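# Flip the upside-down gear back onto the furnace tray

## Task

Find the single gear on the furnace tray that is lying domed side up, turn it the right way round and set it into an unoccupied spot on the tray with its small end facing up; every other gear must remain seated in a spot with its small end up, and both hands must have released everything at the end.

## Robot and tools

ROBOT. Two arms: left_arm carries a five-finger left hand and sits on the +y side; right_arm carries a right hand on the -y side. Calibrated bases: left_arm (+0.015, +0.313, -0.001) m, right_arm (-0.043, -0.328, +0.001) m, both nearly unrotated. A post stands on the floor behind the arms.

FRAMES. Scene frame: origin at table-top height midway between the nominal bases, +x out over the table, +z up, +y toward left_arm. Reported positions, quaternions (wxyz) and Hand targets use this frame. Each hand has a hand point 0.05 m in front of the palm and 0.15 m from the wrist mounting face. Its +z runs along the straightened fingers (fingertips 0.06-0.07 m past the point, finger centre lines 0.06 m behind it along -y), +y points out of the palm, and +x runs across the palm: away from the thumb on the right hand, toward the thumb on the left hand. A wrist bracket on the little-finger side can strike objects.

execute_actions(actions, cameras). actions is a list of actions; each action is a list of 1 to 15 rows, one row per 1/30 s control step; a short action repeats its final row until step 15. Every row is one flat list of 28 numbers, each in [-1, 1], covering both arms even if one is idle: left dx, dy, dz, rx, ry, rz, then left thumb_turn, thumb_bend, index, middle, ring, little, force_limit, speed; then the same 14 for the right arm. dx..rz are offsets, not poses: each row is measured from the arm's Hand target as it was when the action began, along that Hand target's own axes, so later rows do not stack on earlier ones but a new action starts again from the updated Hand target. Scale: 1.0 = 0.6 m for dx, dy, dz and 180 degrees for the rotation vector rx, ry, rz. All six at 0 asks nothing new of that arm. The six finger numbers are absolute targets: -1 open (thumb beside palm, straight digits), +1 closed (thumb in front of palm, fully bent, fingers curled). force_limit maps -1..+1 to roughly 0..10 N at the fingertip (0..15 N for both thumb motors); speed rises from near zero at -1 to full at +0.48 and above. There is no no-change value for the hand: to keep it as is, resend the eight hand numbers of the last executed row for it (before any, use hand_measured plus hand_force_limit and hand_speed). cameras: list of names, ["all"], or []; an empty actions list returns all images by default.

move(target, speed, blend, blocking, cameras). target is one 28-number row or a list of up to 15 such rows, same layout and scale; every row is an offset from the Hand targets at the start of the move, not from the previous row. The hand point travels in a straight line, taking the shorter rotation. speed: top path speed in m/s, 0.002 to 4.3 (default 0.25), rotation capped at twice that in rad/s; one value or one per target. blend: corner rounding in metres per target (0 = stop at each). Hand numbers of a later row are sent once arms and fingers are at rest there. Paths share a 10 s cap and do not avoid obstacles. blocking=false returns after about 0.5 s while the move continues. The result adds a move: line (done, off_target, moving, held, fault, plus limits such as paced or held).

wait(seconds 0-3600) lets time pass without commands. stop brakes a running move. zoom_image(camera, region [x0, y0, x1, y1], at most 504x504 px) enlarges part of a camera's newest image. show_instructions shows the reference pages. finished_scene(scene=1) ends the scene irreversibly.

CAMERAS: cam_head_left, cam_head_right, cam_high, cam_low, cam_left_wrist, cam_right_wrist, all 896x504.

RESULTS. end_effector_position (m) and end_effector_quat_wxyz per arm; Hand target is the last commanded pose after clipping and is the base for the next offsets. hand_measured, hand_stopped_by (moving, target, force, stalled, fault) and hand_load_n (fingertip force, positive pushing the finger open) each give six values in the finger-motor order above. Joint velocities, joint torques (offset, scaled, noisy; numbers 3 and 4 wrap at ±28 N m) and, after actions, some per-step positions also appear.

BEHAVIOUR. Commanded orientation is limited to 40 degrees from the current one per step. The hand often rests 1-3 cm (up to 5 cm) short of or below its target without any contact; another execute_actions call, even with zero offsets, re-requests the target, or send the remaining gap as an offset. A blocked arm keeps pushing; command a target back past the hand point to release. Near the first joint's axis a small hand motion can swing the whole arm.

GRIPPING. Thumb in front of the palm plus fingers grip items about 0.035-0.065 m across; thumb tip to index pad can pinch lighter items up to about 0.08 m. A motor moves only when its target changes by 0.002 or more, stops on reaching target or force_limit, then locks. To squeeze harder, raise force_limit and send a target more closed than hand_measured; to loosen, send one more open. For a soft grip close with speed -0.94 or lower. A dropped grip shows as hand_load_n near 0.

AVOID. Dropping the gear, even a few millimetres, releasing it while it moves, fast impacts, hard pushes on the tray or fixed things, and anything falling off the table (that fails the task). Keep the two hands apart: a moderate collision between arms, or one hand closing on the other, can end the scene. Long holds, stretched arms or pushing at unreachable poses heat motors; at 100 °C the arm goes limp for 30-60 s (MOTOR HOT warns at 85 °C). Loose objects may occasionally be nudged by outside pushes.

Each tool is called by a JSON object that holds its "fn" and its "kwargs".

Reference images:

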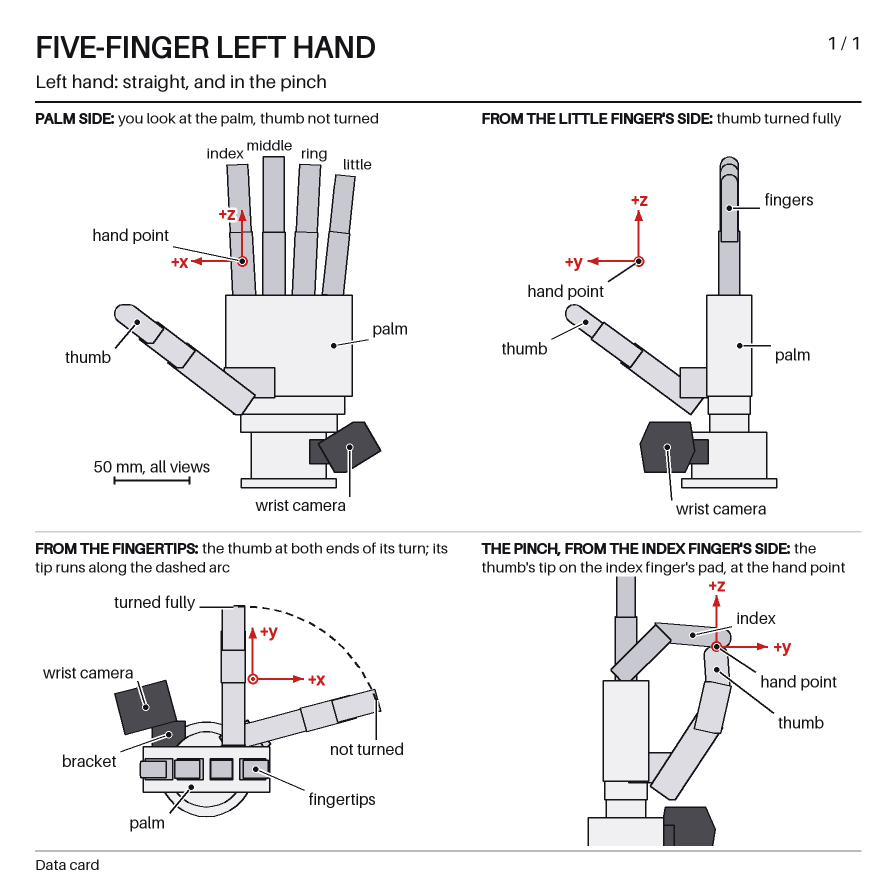

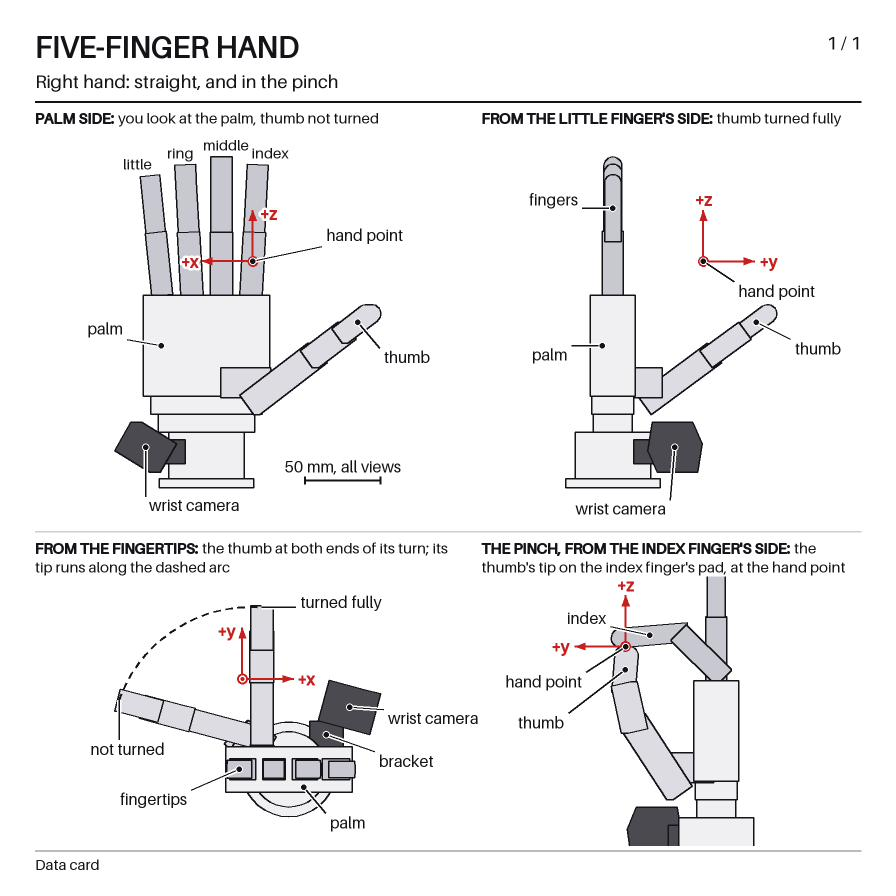

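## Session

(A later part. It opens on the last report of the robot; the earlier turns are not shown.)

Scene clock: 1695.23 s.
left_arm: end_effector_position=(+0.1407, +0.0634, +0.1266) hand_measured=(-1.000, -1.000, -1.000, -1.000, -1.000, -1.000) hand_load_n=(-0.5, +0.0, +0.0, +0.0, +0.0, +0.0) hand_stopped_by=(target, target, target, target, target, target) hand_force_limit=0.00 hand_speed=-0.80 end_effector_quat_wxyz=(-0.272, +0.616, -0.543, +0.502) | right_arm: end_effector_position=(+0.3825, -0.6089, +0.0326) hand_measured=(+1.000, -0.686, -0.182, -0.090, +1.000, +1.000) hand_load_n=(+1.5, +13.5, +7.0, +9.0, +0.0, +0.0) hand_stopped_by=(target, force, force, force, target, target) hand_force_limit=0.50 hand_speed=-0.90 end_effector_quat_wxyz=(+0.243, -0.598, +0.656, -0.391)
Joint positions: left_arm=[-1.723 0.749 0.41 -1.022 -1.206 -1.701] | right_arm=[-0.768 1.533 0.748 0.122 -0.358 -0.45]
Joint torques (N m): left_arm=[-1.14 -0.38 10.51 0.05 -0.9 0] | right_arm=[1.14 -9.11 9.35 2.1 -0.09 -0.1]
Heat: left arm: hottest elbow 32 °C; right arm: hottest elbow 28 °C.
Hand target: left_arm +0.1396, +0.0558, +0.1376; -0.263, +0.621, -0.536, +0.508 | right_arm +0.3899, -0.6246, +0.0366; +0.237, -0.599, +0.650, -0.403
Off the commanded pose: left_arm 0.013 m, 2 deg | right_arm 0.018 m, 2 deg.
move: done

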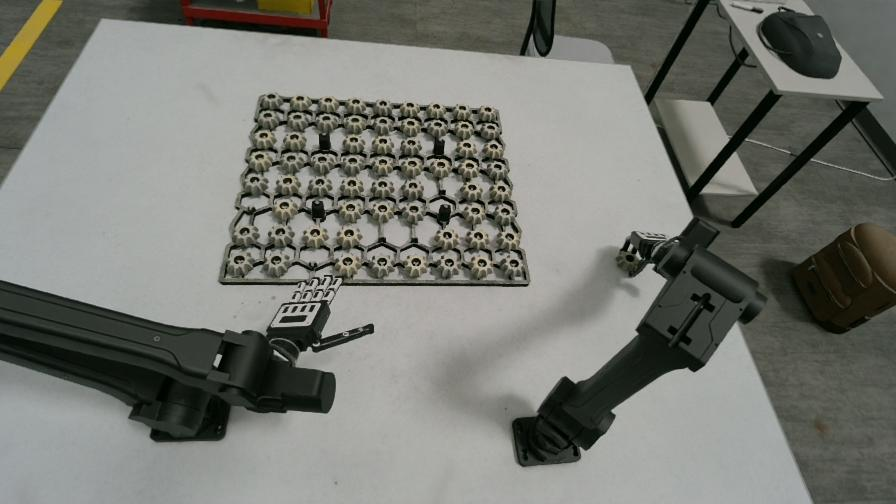

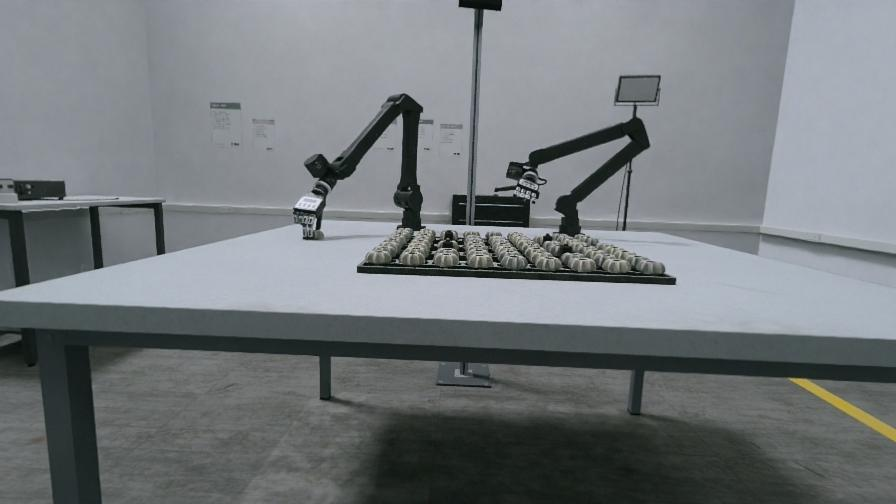

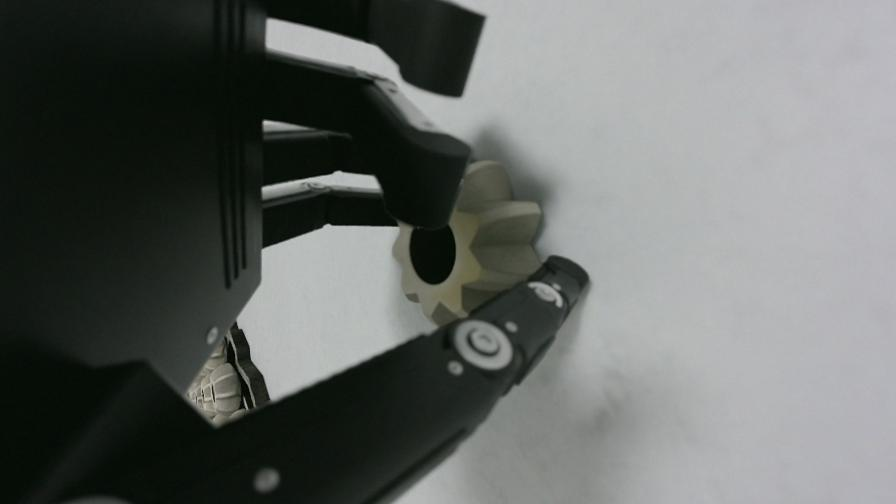

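{"fn": "move", "kwargs": {"target": [[0,0,0,0,0,0,-1,-1,-1,-1,-1,-1,0,-0.8,0.0174,-0.0808,-0.0561,0,0,0,1,-0.2,0.2,0.2,1,1,0.5,-0.9]], "speed": 0.05, "cameras": ["cam_head_left","cam_low","cam_right_wrist"]}}

{"fn": "zoom_image", "kwargs": {"camera": "cam_low", "region": [285, 195, 345, 245]}}

Scene clock: 1702.20 s.
left_arm: end_effector_position=(+0.1407, +0.0634, +0.1266) hand_measured=(-1.000, -1.000, -1.000, -1.000, -1.000, -1.000) hand_load_n=(-0.5, +0.0, +0.0, +0.0, +0.0, +0.0) hand_stopped_by=(target, target, target, target, target, target) hand_force_limit=0.00 hand_speed=-0.80 end_effector_quat_wxyz=(-0.272, +0.616, -0.543, +0.502) | right_arm: end_effector_position=(+0.3751, -0.6057, +0.0692) hand_measured=(+1.000, -0.682, -0.182, -0.090, +1.000, +1.000) hand_load_n=(+0.0, +0.0, +0.0, +0.0, +0.0, +0.0) hand_stopped_by=(target, force, force, force, target, target) hand_force_limit=0.50 hand_speed=-0.90 end_effector_quat_wxyz=(+0.238, -0.601, +0.664, -0.377)
Joint positions: left_arm=[-1.723 0.749 0.41 -1.022 -1.206 -1.701] | right_arm=[-0.77 1.442 0.794 -0.05 -0.354 -0.455]
Joint torques (N m): left_arm=[-1.14 -0.38 10.52 0.08 -0.9 0.01] | right_arm=[1.38 -10.99 11.78 1.37 -0.23 -0.05]
Heat: left arm: hottest elbow 32 °C; right arm: hottest elbow 28 °C.
Hand target: left_arm +0.1396, +0.0558, +0.1376; -0.263, +0.621, -0.536, +0.508 | right_arm +0.3899, -0.6247, +0.0965; +0.237, -0.599, +0.650, -0.403
Off the commanded pose: left_arm 0.013 m, 2 deg | right_arm 0.037 m, 3 deg.
move: off_target (right_arm)

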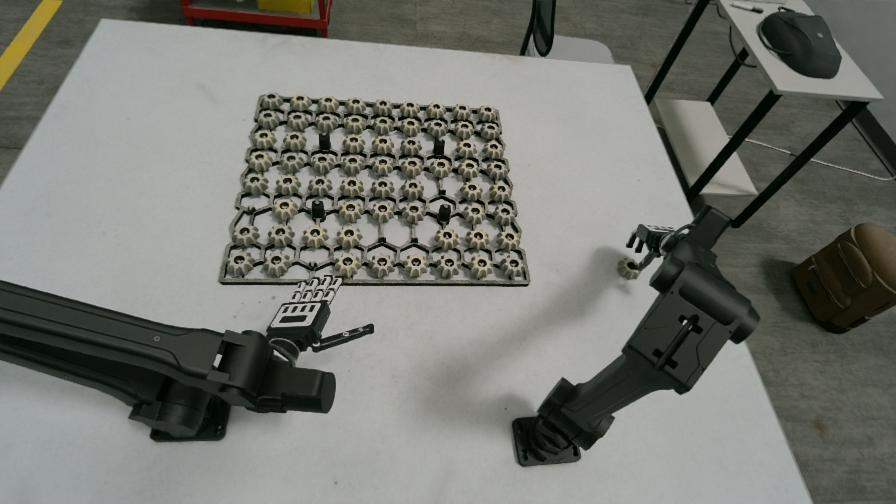

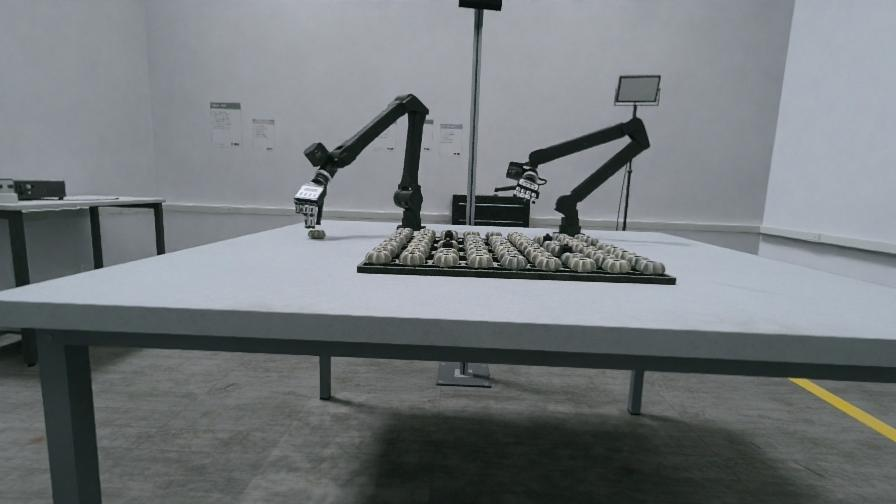

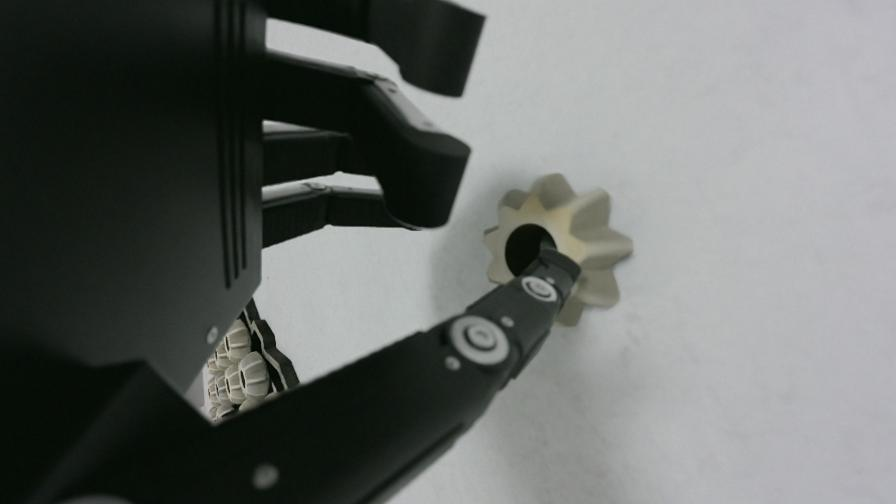

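Scaled by 8.400 from the camera's image (finer frame: 1280x720).

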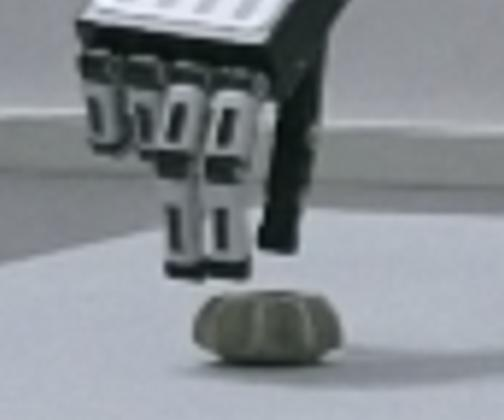

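{"fn": "move", "kwargs": {"target": [[0,0,0,0,0,0,-1,-1,-1,-1,-1,-1,0,-0.8,-0.036,0.1032,0.0612,0.0222,0,0,1,-0.85,-0.45,-0.45,1,1,0.5,0],[0,0,0,0,0,0,-1,-1,-1,-1,-1,-1,0,-0.8,-0.029,0.0708,0.0387,0.0222,0,0,1,-0.85,-0.45,-0.45,1,1,0.5,0]], "speed": [0.08,0.04], "cameras": ["cam_head_left","cam_low","cam_right_wrist"]}}

{"fn": "zoom_image", "kwargs": {"camera": "cam_low", "region": [285, 195, 345, 245]}}

{"fn": "zoom_image", "kwargs": {"camera": "cam_right_wrist", "region": [380, 130, 640, 360]}}

Scene clock: 1752.30 s.
left_arm: end_effector_position=(+0.1407, +0.0634, +0.1266) hand_measured=(-1.000, -1.000, -1.000, -1.000, -1.000, -1.000) hand_load_n=(+0.0, +0.0, +0.0, +0.0, -0.5, +0.0) hand_stopped_by=(target, target, target, target, target, target) hand_force_limit=0.00 hand_speed=-0.80 end_effector_quat_wxyz=(-0.272, +0.616, -0.543, +0.502) | right_arm: end_effector_position=(+0.3955, -0.6180, +0.0607) hand_measured=(+1.000, -0.850, -0.450, -0.450, +1.000, +1.000) hand_load_n=(-2.5, -3.5, +0.0, -0.5, +0.0, +0.0) hand_stopped_by=(target, target, target, target, target, target) hand_force_limit=0.50 hand_speed=0.00 end_effector_quat_wxyz=(+0.263, -0.589, +0.621, -0.446)
Joint positions: left_arm=[-1.723 0.749 0.41 -1.022 -1.206 -1.701] | right_arm=[-0.777 1.503 0.725 0.251 -0.395 -0.447]
Joint torques (N m): left_arm=[-1.14 -0.38 10.51 0.05 -0.9 0] | right_arm=[1.55 -9.52 6.76 0.36 -0.04 0.07]
Heat: left arm: hottest elbow 33 °C; right arm: hottest elbow 29 °C.
Hand target: left_arm +0.1396, +0.0558, +0.1376; -0.263, +0.621, -0.536, +0.508 | right_arm +0.3862, -0.6153, +0.0462; -0.258, +0.590, -0.636, +0.425
Off the commanded pose: left_arm 0.013 m, 2 deg | right_arm 0.018 m, 3 deg.
move: off_target (right_arm)

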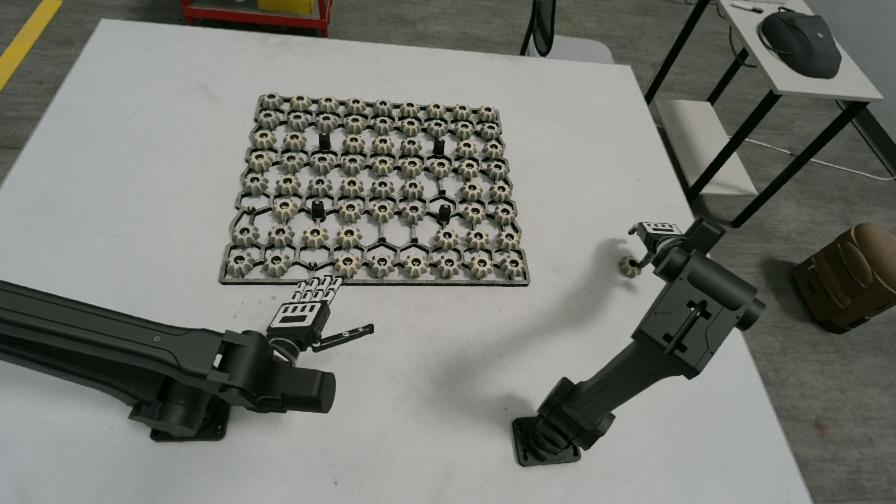

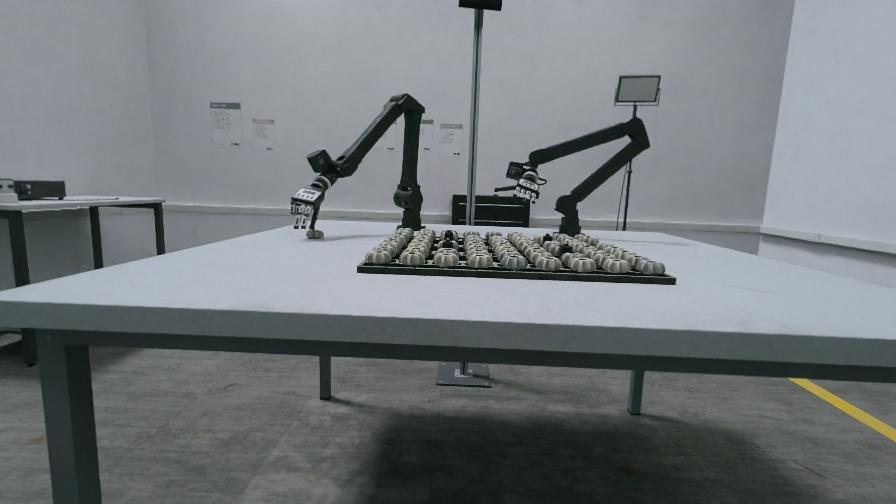

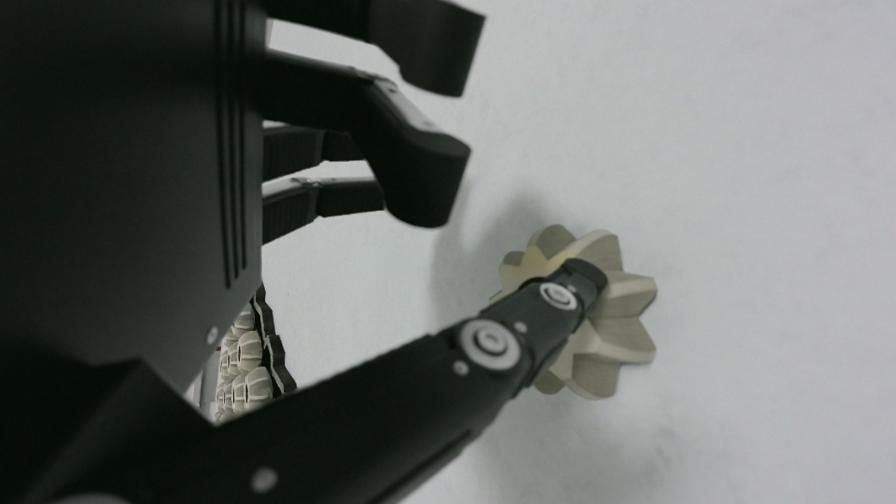

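Scaled by 8.400 from the camera's image (finer frame: 1280x720).

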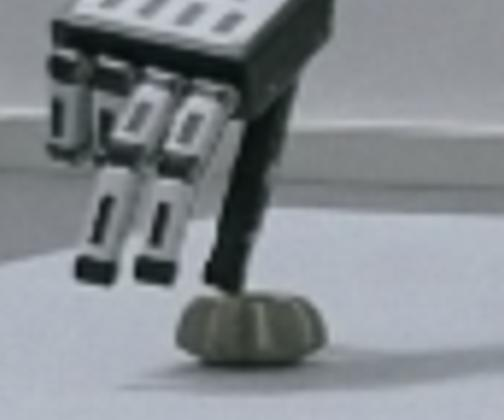

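Scaled by 1.938 from the camera's image (finer frame: 1280x720).

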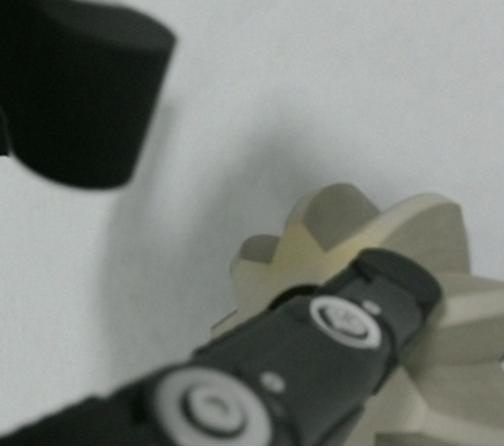

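{"fn": "move", "kwargs": {"target": [[0,0,0,0,0,0,-1,-1,-1,-1,-1,-1,0,-0.8,0.0148,-0.0650,-0.0473,0,0,0,1,-0.85,-0.45,-0.45,1,1,0.5,0]], "speed": 0.08, "cameras": ["cam_head_left","cam_low","cam_right_wrist"]}}

{"fn": "zoom_image", "kwargs": {"camera": "cam_low", "region": [285, 190, 345, 240]}}

{"fn": "zoom_image", "kwargs": {"camera": "cam_head_left", "region": [580, 210, 680, 300]}}

Scene clock: 1759.03 s.
left_arm: end_effector_position=(+0.1407, +0.0634, +0.1266) hand_measured=(-1.000, -1.000, -1.000, -1.000, -1.000, -1.000) hand_load_n=(-0.5, +0.0, +0.0, +0.0, +0.0, +0.0) hand_stopped_by=(target, target, target, target, target, target) hand_force_limit=0.00 hand_speed=-0.80 end_effector_quat_wxyz=(-0.272, +0.616, -0.543, +0.502) | right_arm: end_effector_position=(+0.3720, -0.6006, +0.0734) hand_measured=(+1.000, -0.850, -0.450, -0.450, +1.000, +1.000) hand_load_n=(+0.0, +0.5, +0.0, +0.0, +0.0, +0.0) hand_stopped_by=(target, target, target, target, target, target) hand_force_limit=0.50 hand_speed=0.00 end_effector_quat_wxyz=(+0.258, -0.594, +0.644, -0.408)
Joint positions: left_arm=[-1.723 0.749 0.41 -1.022 -1.206 -1.701] | right_arm=[-0.783 1.41 0.725 0.068 -0.395 -0.447]
Joint torques (N m): left_arm=[-1.14 -0.38 10.52 0.06 -0.89 0] | right_arm=[1.38 -10.4 10.84 1.2 -0.27 0.03]
Heat: left arm: hottest elbow 33 °C; right arm: hottest elbow 29 °C.
Hand target: left_arm +0.1396, +0.0558, +0.1376; -0.263, +0.621, -0.536, +0.508 | right_arm +0.3819, -0.6149, +0.0951; -0.258, +0.590, -0.636, +0.425
Off the commanded pose: left_arm 0.013 m, 2 deg | right_arm 0.028 m, 2 deg.
move: off_target (right_arm)

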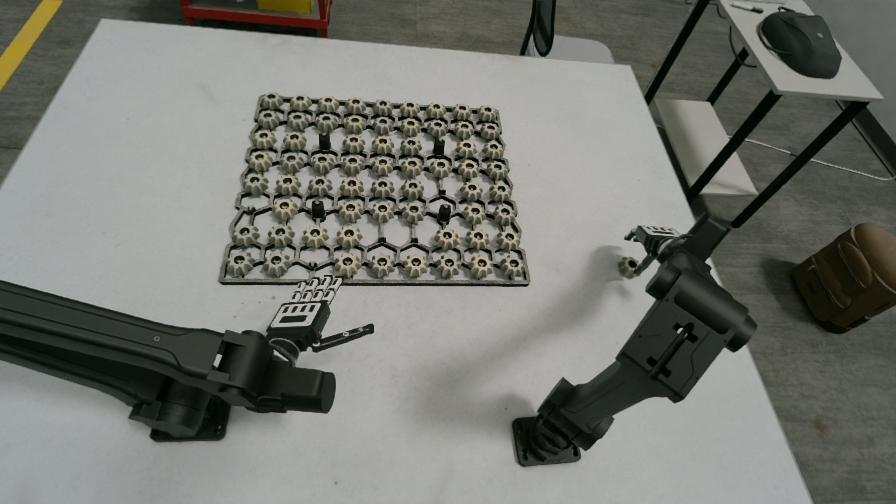

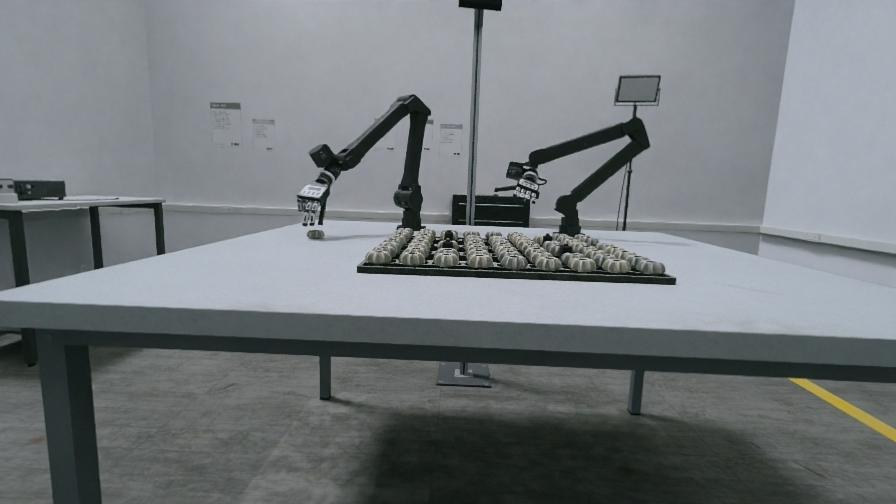

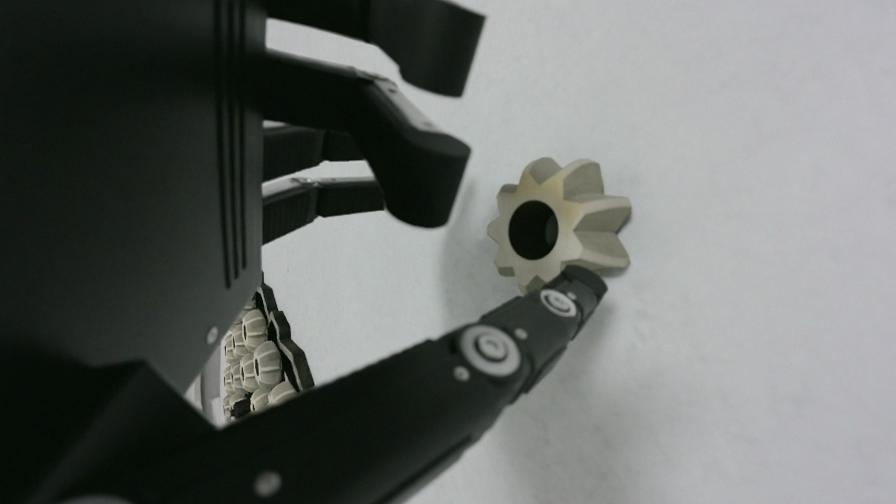

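Scaled by 8.400 from the camera's image (finer frame: 1280x720).

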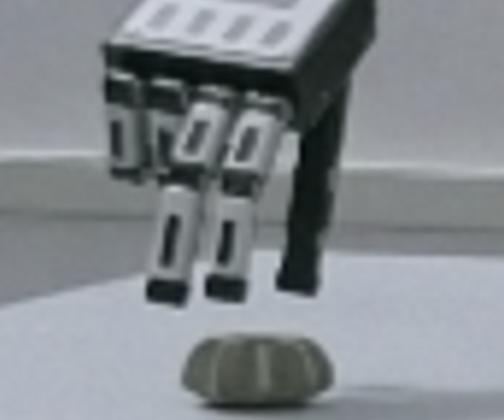

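Scaled by 5.040 from the camera's image (finer frame: 1280x720).

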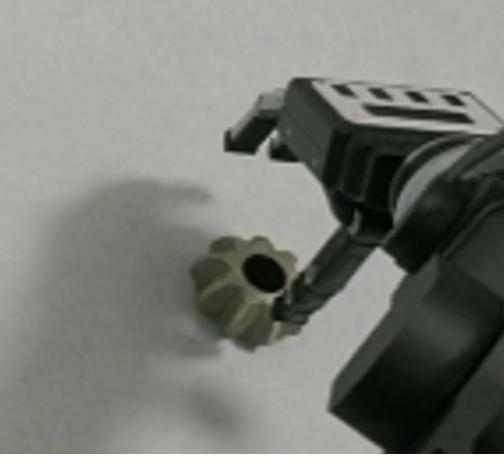

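{"fn": "move", "kwargs": {"target": [[0,0,0,0,0,0,-1,-1,-1,-1,-1,-1,0,-0.8,-0.013,0.0654,0.0274,0,0,0,1,-0.85,-0.45,-0.45,1,1,0.5,0]], "speed": 0.06, "cameras": ["cam_head_left","cam_low","cam_right_wrist"]}}

{"fn": "zoom_image", "kwargs": {"camera": "cam_low", "region": [285, 190, 345, 240]}}

{"fn": "zoom_image", "kwargs": {"camera": "cam_head_left", "region": [580, 210, 680, 300]}}

Scene clock: 1786.17 s.
left_arm: end_effector_position=(+0.1407, +0.0634, +0.1266) hand_measured=(-1.000, -1.000, -1.000, -1.000, -1.000, -1.000) hand_load_n=(+0.0, +0.0, +0.0, +0.0, +0.0, +0.0) hand_stopped_by=(target, target, target, target, target, target) hand_force_limit=0.00 hand_speed=-0.80 end_effector_quat_wxyz=(-0.272, +0.616, -0.543, +0.502) | right_arm: end_effector_position=(+0.3767, -0.6091, +0.0537) hand_measured=(+1.000, -0.850, -0.450, -0.450, +1.000, +1.000) hand_load_n=(+0.5, +1.0, -0.5, +0.0, +0.0, +0.0) hand_stopped_by=(target, target, target, target, target, target) hand_force_limit=0.50 hand_speed=0.00 end_effector_quat_wxyz=(+0.259, -0.590, +0.640, -0.417)
Joint positions: left_arm=[-1.723 0.749 0.41 -1.022 -1.206 -1.701] | right_arm=[-0.791 1.474 0.711 0.166 -0.399 -0.447]
Joint torques (N m): left_arm=[-1.14 -0.38 10.51 0.05 -0.9 0] | right_arm=[1.44 -9.47 6.67 3.07 -0.33 -0.02]
Heat: left arm: hottest elbow 33 °C; right arm: hottest elbow 28 °C.
Hand target: left_arm +0.1396, +0.0558, +0.1376; -0.263, +0.621, -0.536, +0.508 | right_arm +0.3760, -0.6135, +0.0522; -0.258, +0.590, -0.636, +0.425
Off the commanded pose: left_arm 0.013 m, 2 deg | right_arm 0.005 m, 1 deg.
move: done

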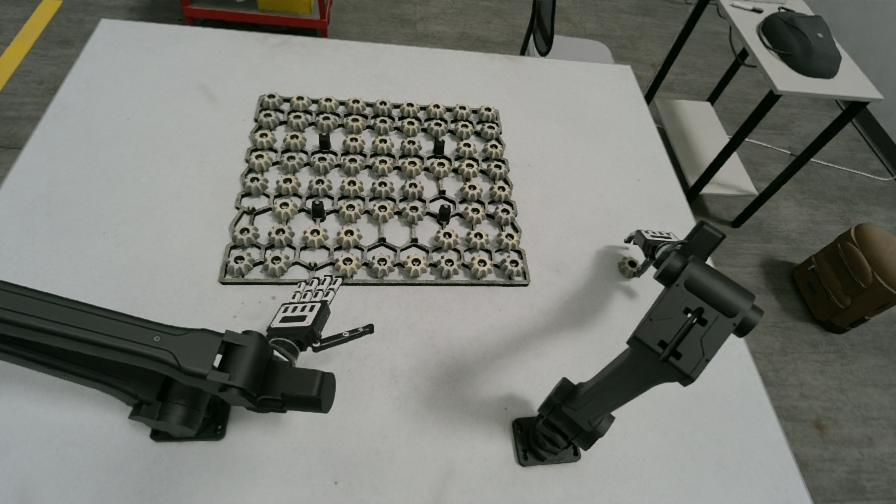

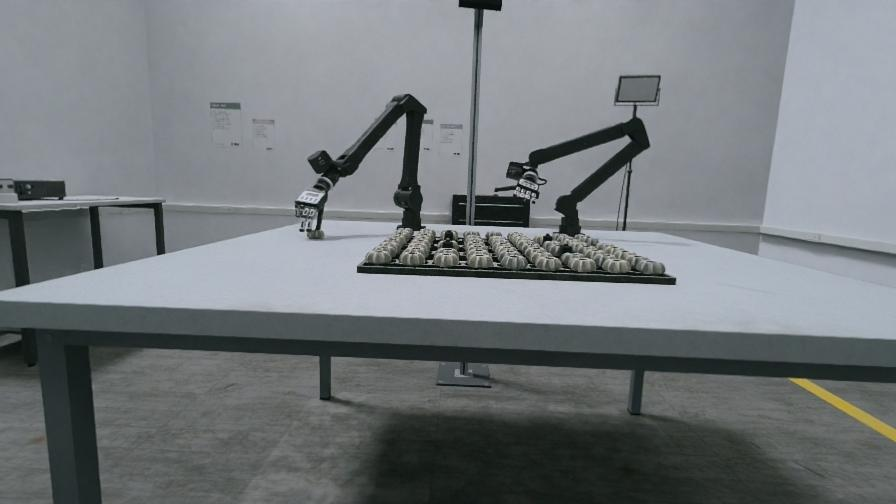

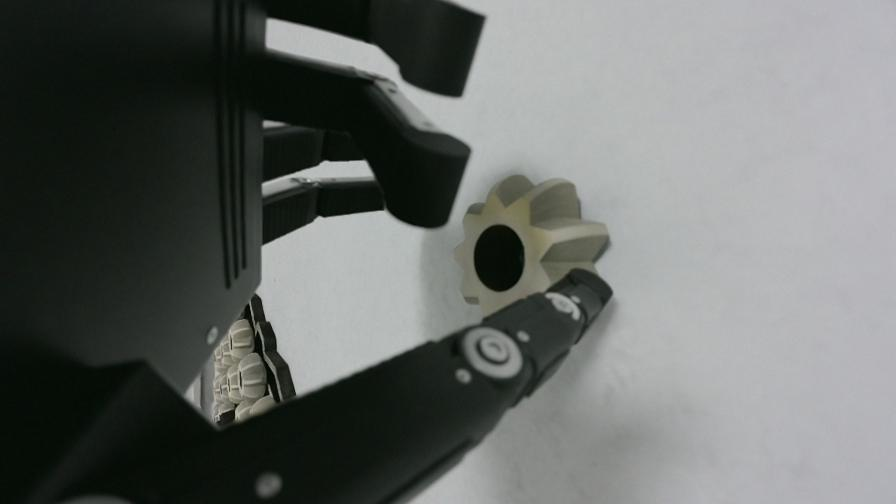

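Scaled by 8.400 from the camera's image (finer frame: 1280x720).

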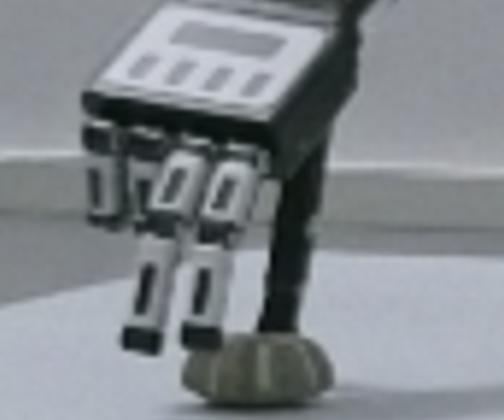

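Scaled by 5.040 from the camera's image (finer frame: 1280x720).

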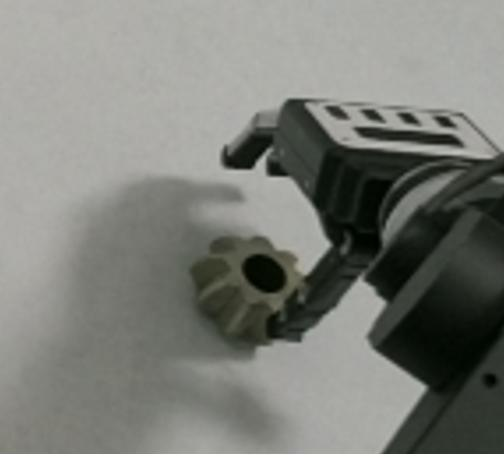

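{"fn": "execute_actions", "kwargs": {"actions": [], "cameras": ["all"]}}

Scene clock: 1805.57 s.
left_arm: end_effector_position=(+0.1407, +0.0634, +0.1266) hand_measured=(-1.000, -1.000, -1.000, -1.000, -1.000, -1.000) hand_load_n=(-0.5, +0.0, +0.0, +0.0, +0.0, +0.0) hand_stopped_by=(target, target, target, target, target, target) hand_force_limit=0.00 hand_speed=-0.80 end_effector_quat_wxyz=(-0.272, +0.616, -0.543, +0.502) | right_arm: end_effector_position=(+0.3767, -0.6091, +0.0537) hand_measured=(+1.000, -0.850, -0.450, -0.450, +1.000, +1.000) hand_load_n=(+0.5, +1.0, -0.5, +0.0, +0.0, +0.0) hand_stopped_by=(target, target, target, target, target, target) hand_force_limit=0.50 hand_speed=0.00 end_effector_quat_wxyz=(+0.259, -0.590, +0.640, -0.417)
Joint positions: left_arm=[-1.723 0.749 0.41 -1.022 -1.206 -1.701] | right_arm=[-0.791 1.474 0.711 0.166 -0.399 -0.447]
Joint velocities: within noise
Joint torques (N m): left_arm=[-1.14 -0.38 10.51 0.06 -0.9 0] | right_arm=[1.44 -9.41 6.65 3.07 -0.33 -0.01]
Heat: left arm: hottest elbow 33 °C; right arm: hottest elbow 28 °C.
Hand target: left_arm +0.1396, +0.0558, +0.1376; -0.263, +0.621, -0.536, +0.508 | right_arm +0.3760, -0.6135, +0.0522; -0.258, +0.590, -0.636, +0.425
Off the commanded pose: left_arm 0.013 m, 2 deg | right_arm 0.005 m, 1 deg.

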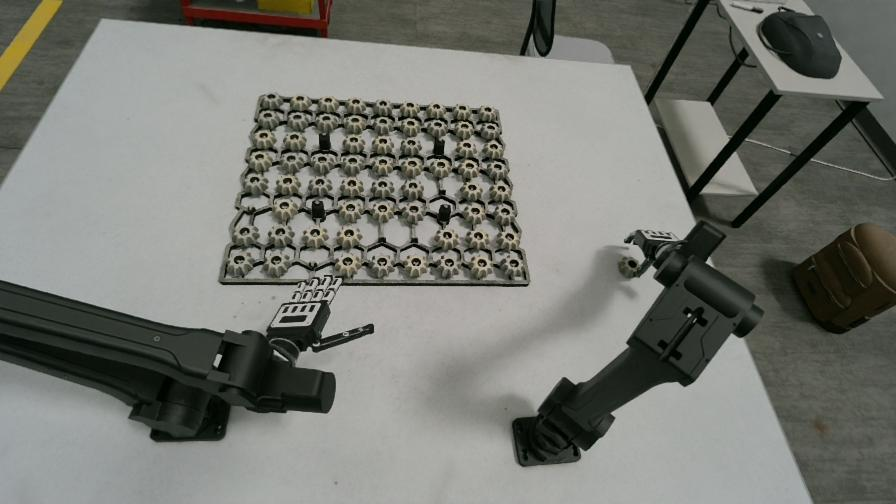

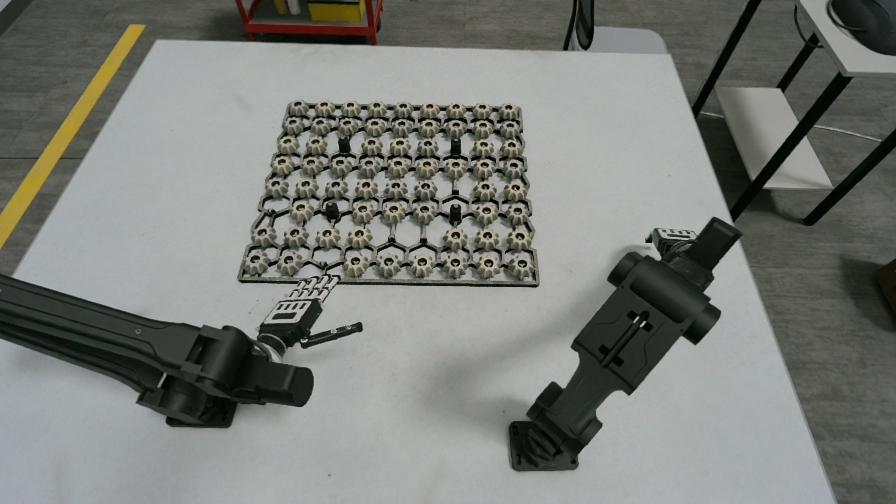

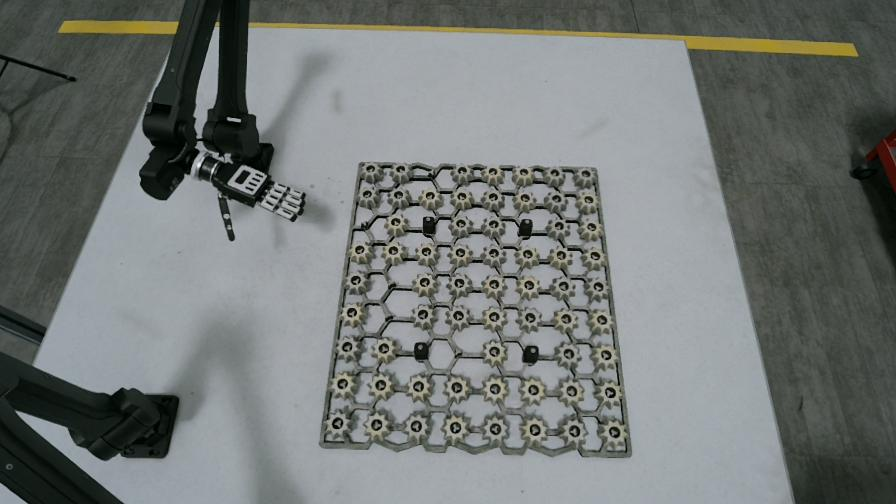

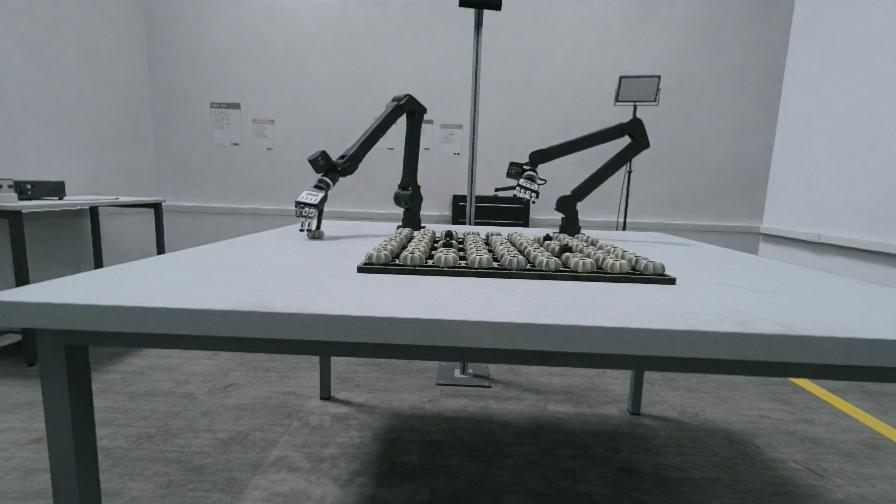

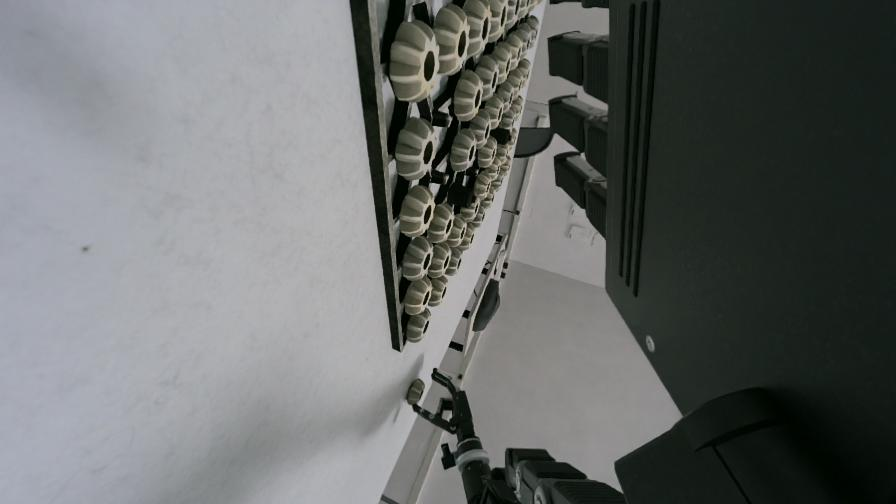

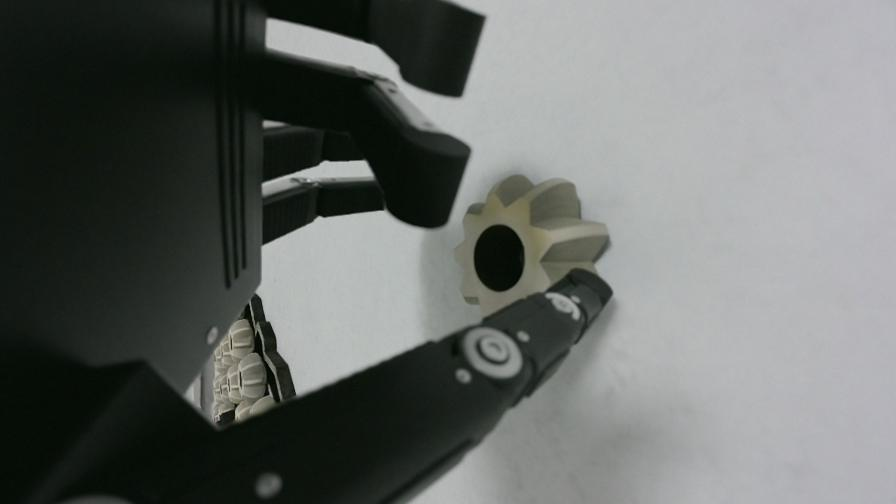

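{"fn": "move", "kwargs": {"target": [0,0,0,0,0,0,-1,-1,-1,-1,-1,-1,0,-0.8,-0.0075,0.0204,0.0045,0,0,0,1,-0.85,-0.45,-0.45,1,1,0.5,0], "speed": 0.05, "cameras": ["cam_head_left","cam_low","cam_right_wrist"]}}

Scene clock: 1841.63 s.
left_arm: end_effector_position=(+0.1407, +0.0634, +0.1266) hand_measured=(-1.000, -1.000, -1.000, -1.000, -1.000, -1.000) hand_load_n=(+0.0, +0.0, +0.0, +0.0, +0.0, +0.0) hand_stopped_by=(target, target, target, target, target, target) hand_force_limit=0.00 hand_speed=-0.80 end_effector_quat_wxyz=(-0.272, +0.616, -0.543, +0.502) | right_arm: end_effector_position=(+0.3730, -0.6071, +0.0409) hand_measured=(+1.000, -0.850, -0.450, -0.450, +1.000, +1.000) hand_load_n=(+0.0, +0.0, +0.0, +0.0, +0.5, +0.0) hand_stopped_by=(target, target, target, target, target, target) hand_force_limit=0.50 hand_speed=0.00 end_effector_quat_wxyz=(+0.259, -0.590, +0.641, -0.418)
Joint positions: left_arm=[-1.723 0.749 0.41 -1.022 -1.206 -1.701] | right_arm=[-0.793 1.495 0.686 0.213 -0.401 -0.447]
Joint torques (N m): left_arm=[-1.14 -0.38 10.51 0.03 -0.9 0] | right_arm=[1.44 -9.58 6.41 2.97 -0.28 -0.02]
Heat: left arm: hottest elbow 33 °C; right arm: hottest elbow 27 °C.
Hand target: left_arm +0.1396, +0.0558, +0.1376; -0.263, +0.621, -0.536, +0.508 | right_arm +0.3725, -0.6105, +0.0397; -0.258, +0.590, -0.636, +0.425
Off the commanded pose: left_arm 0.013 m, 2 deg | right_arm 0.004 m, 1 deg.
move: done

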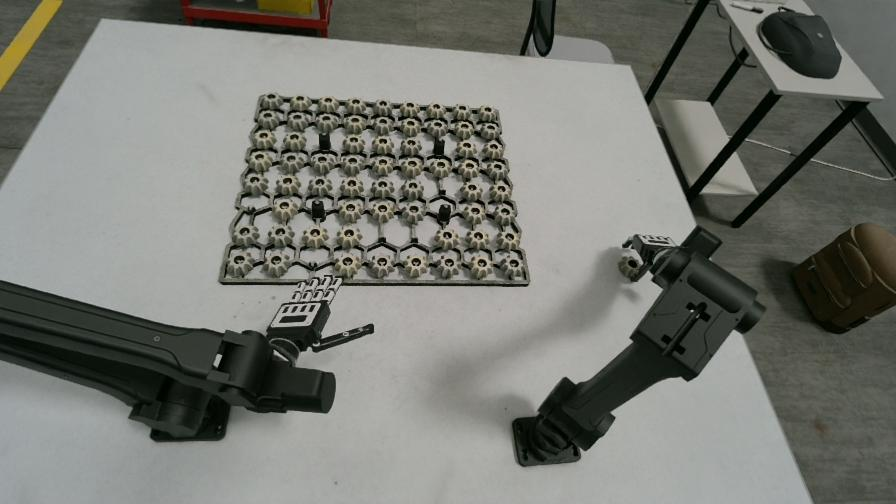

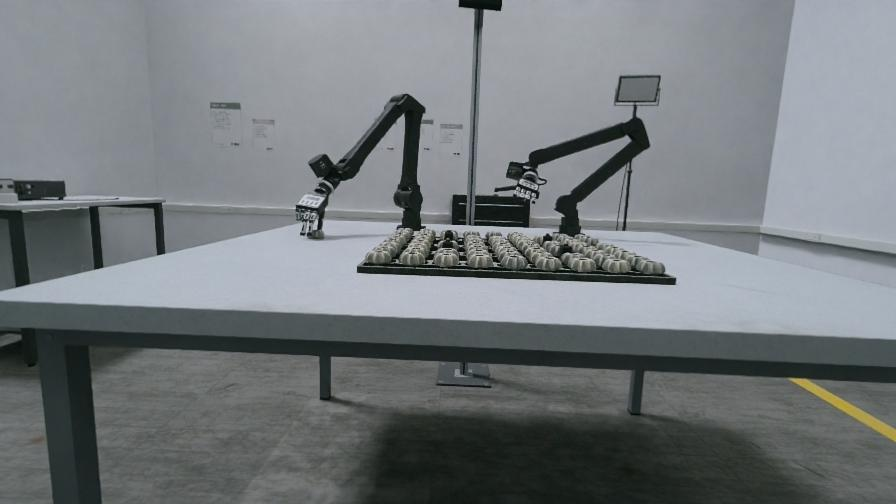

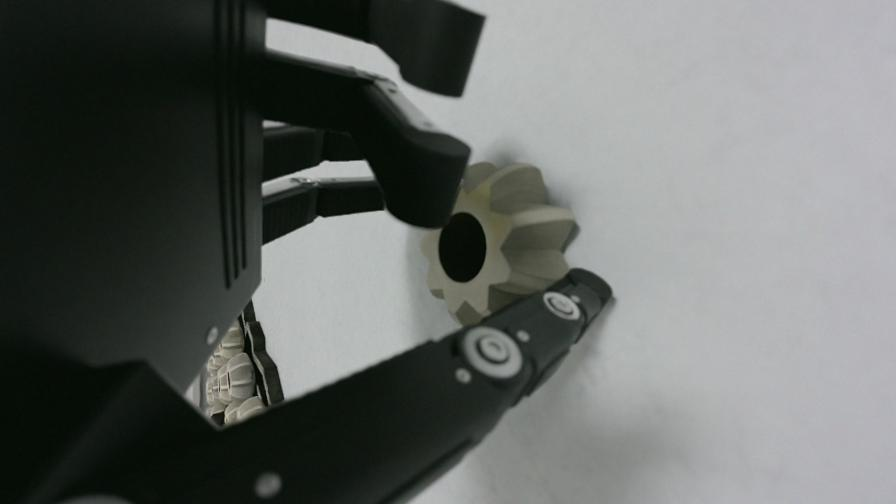

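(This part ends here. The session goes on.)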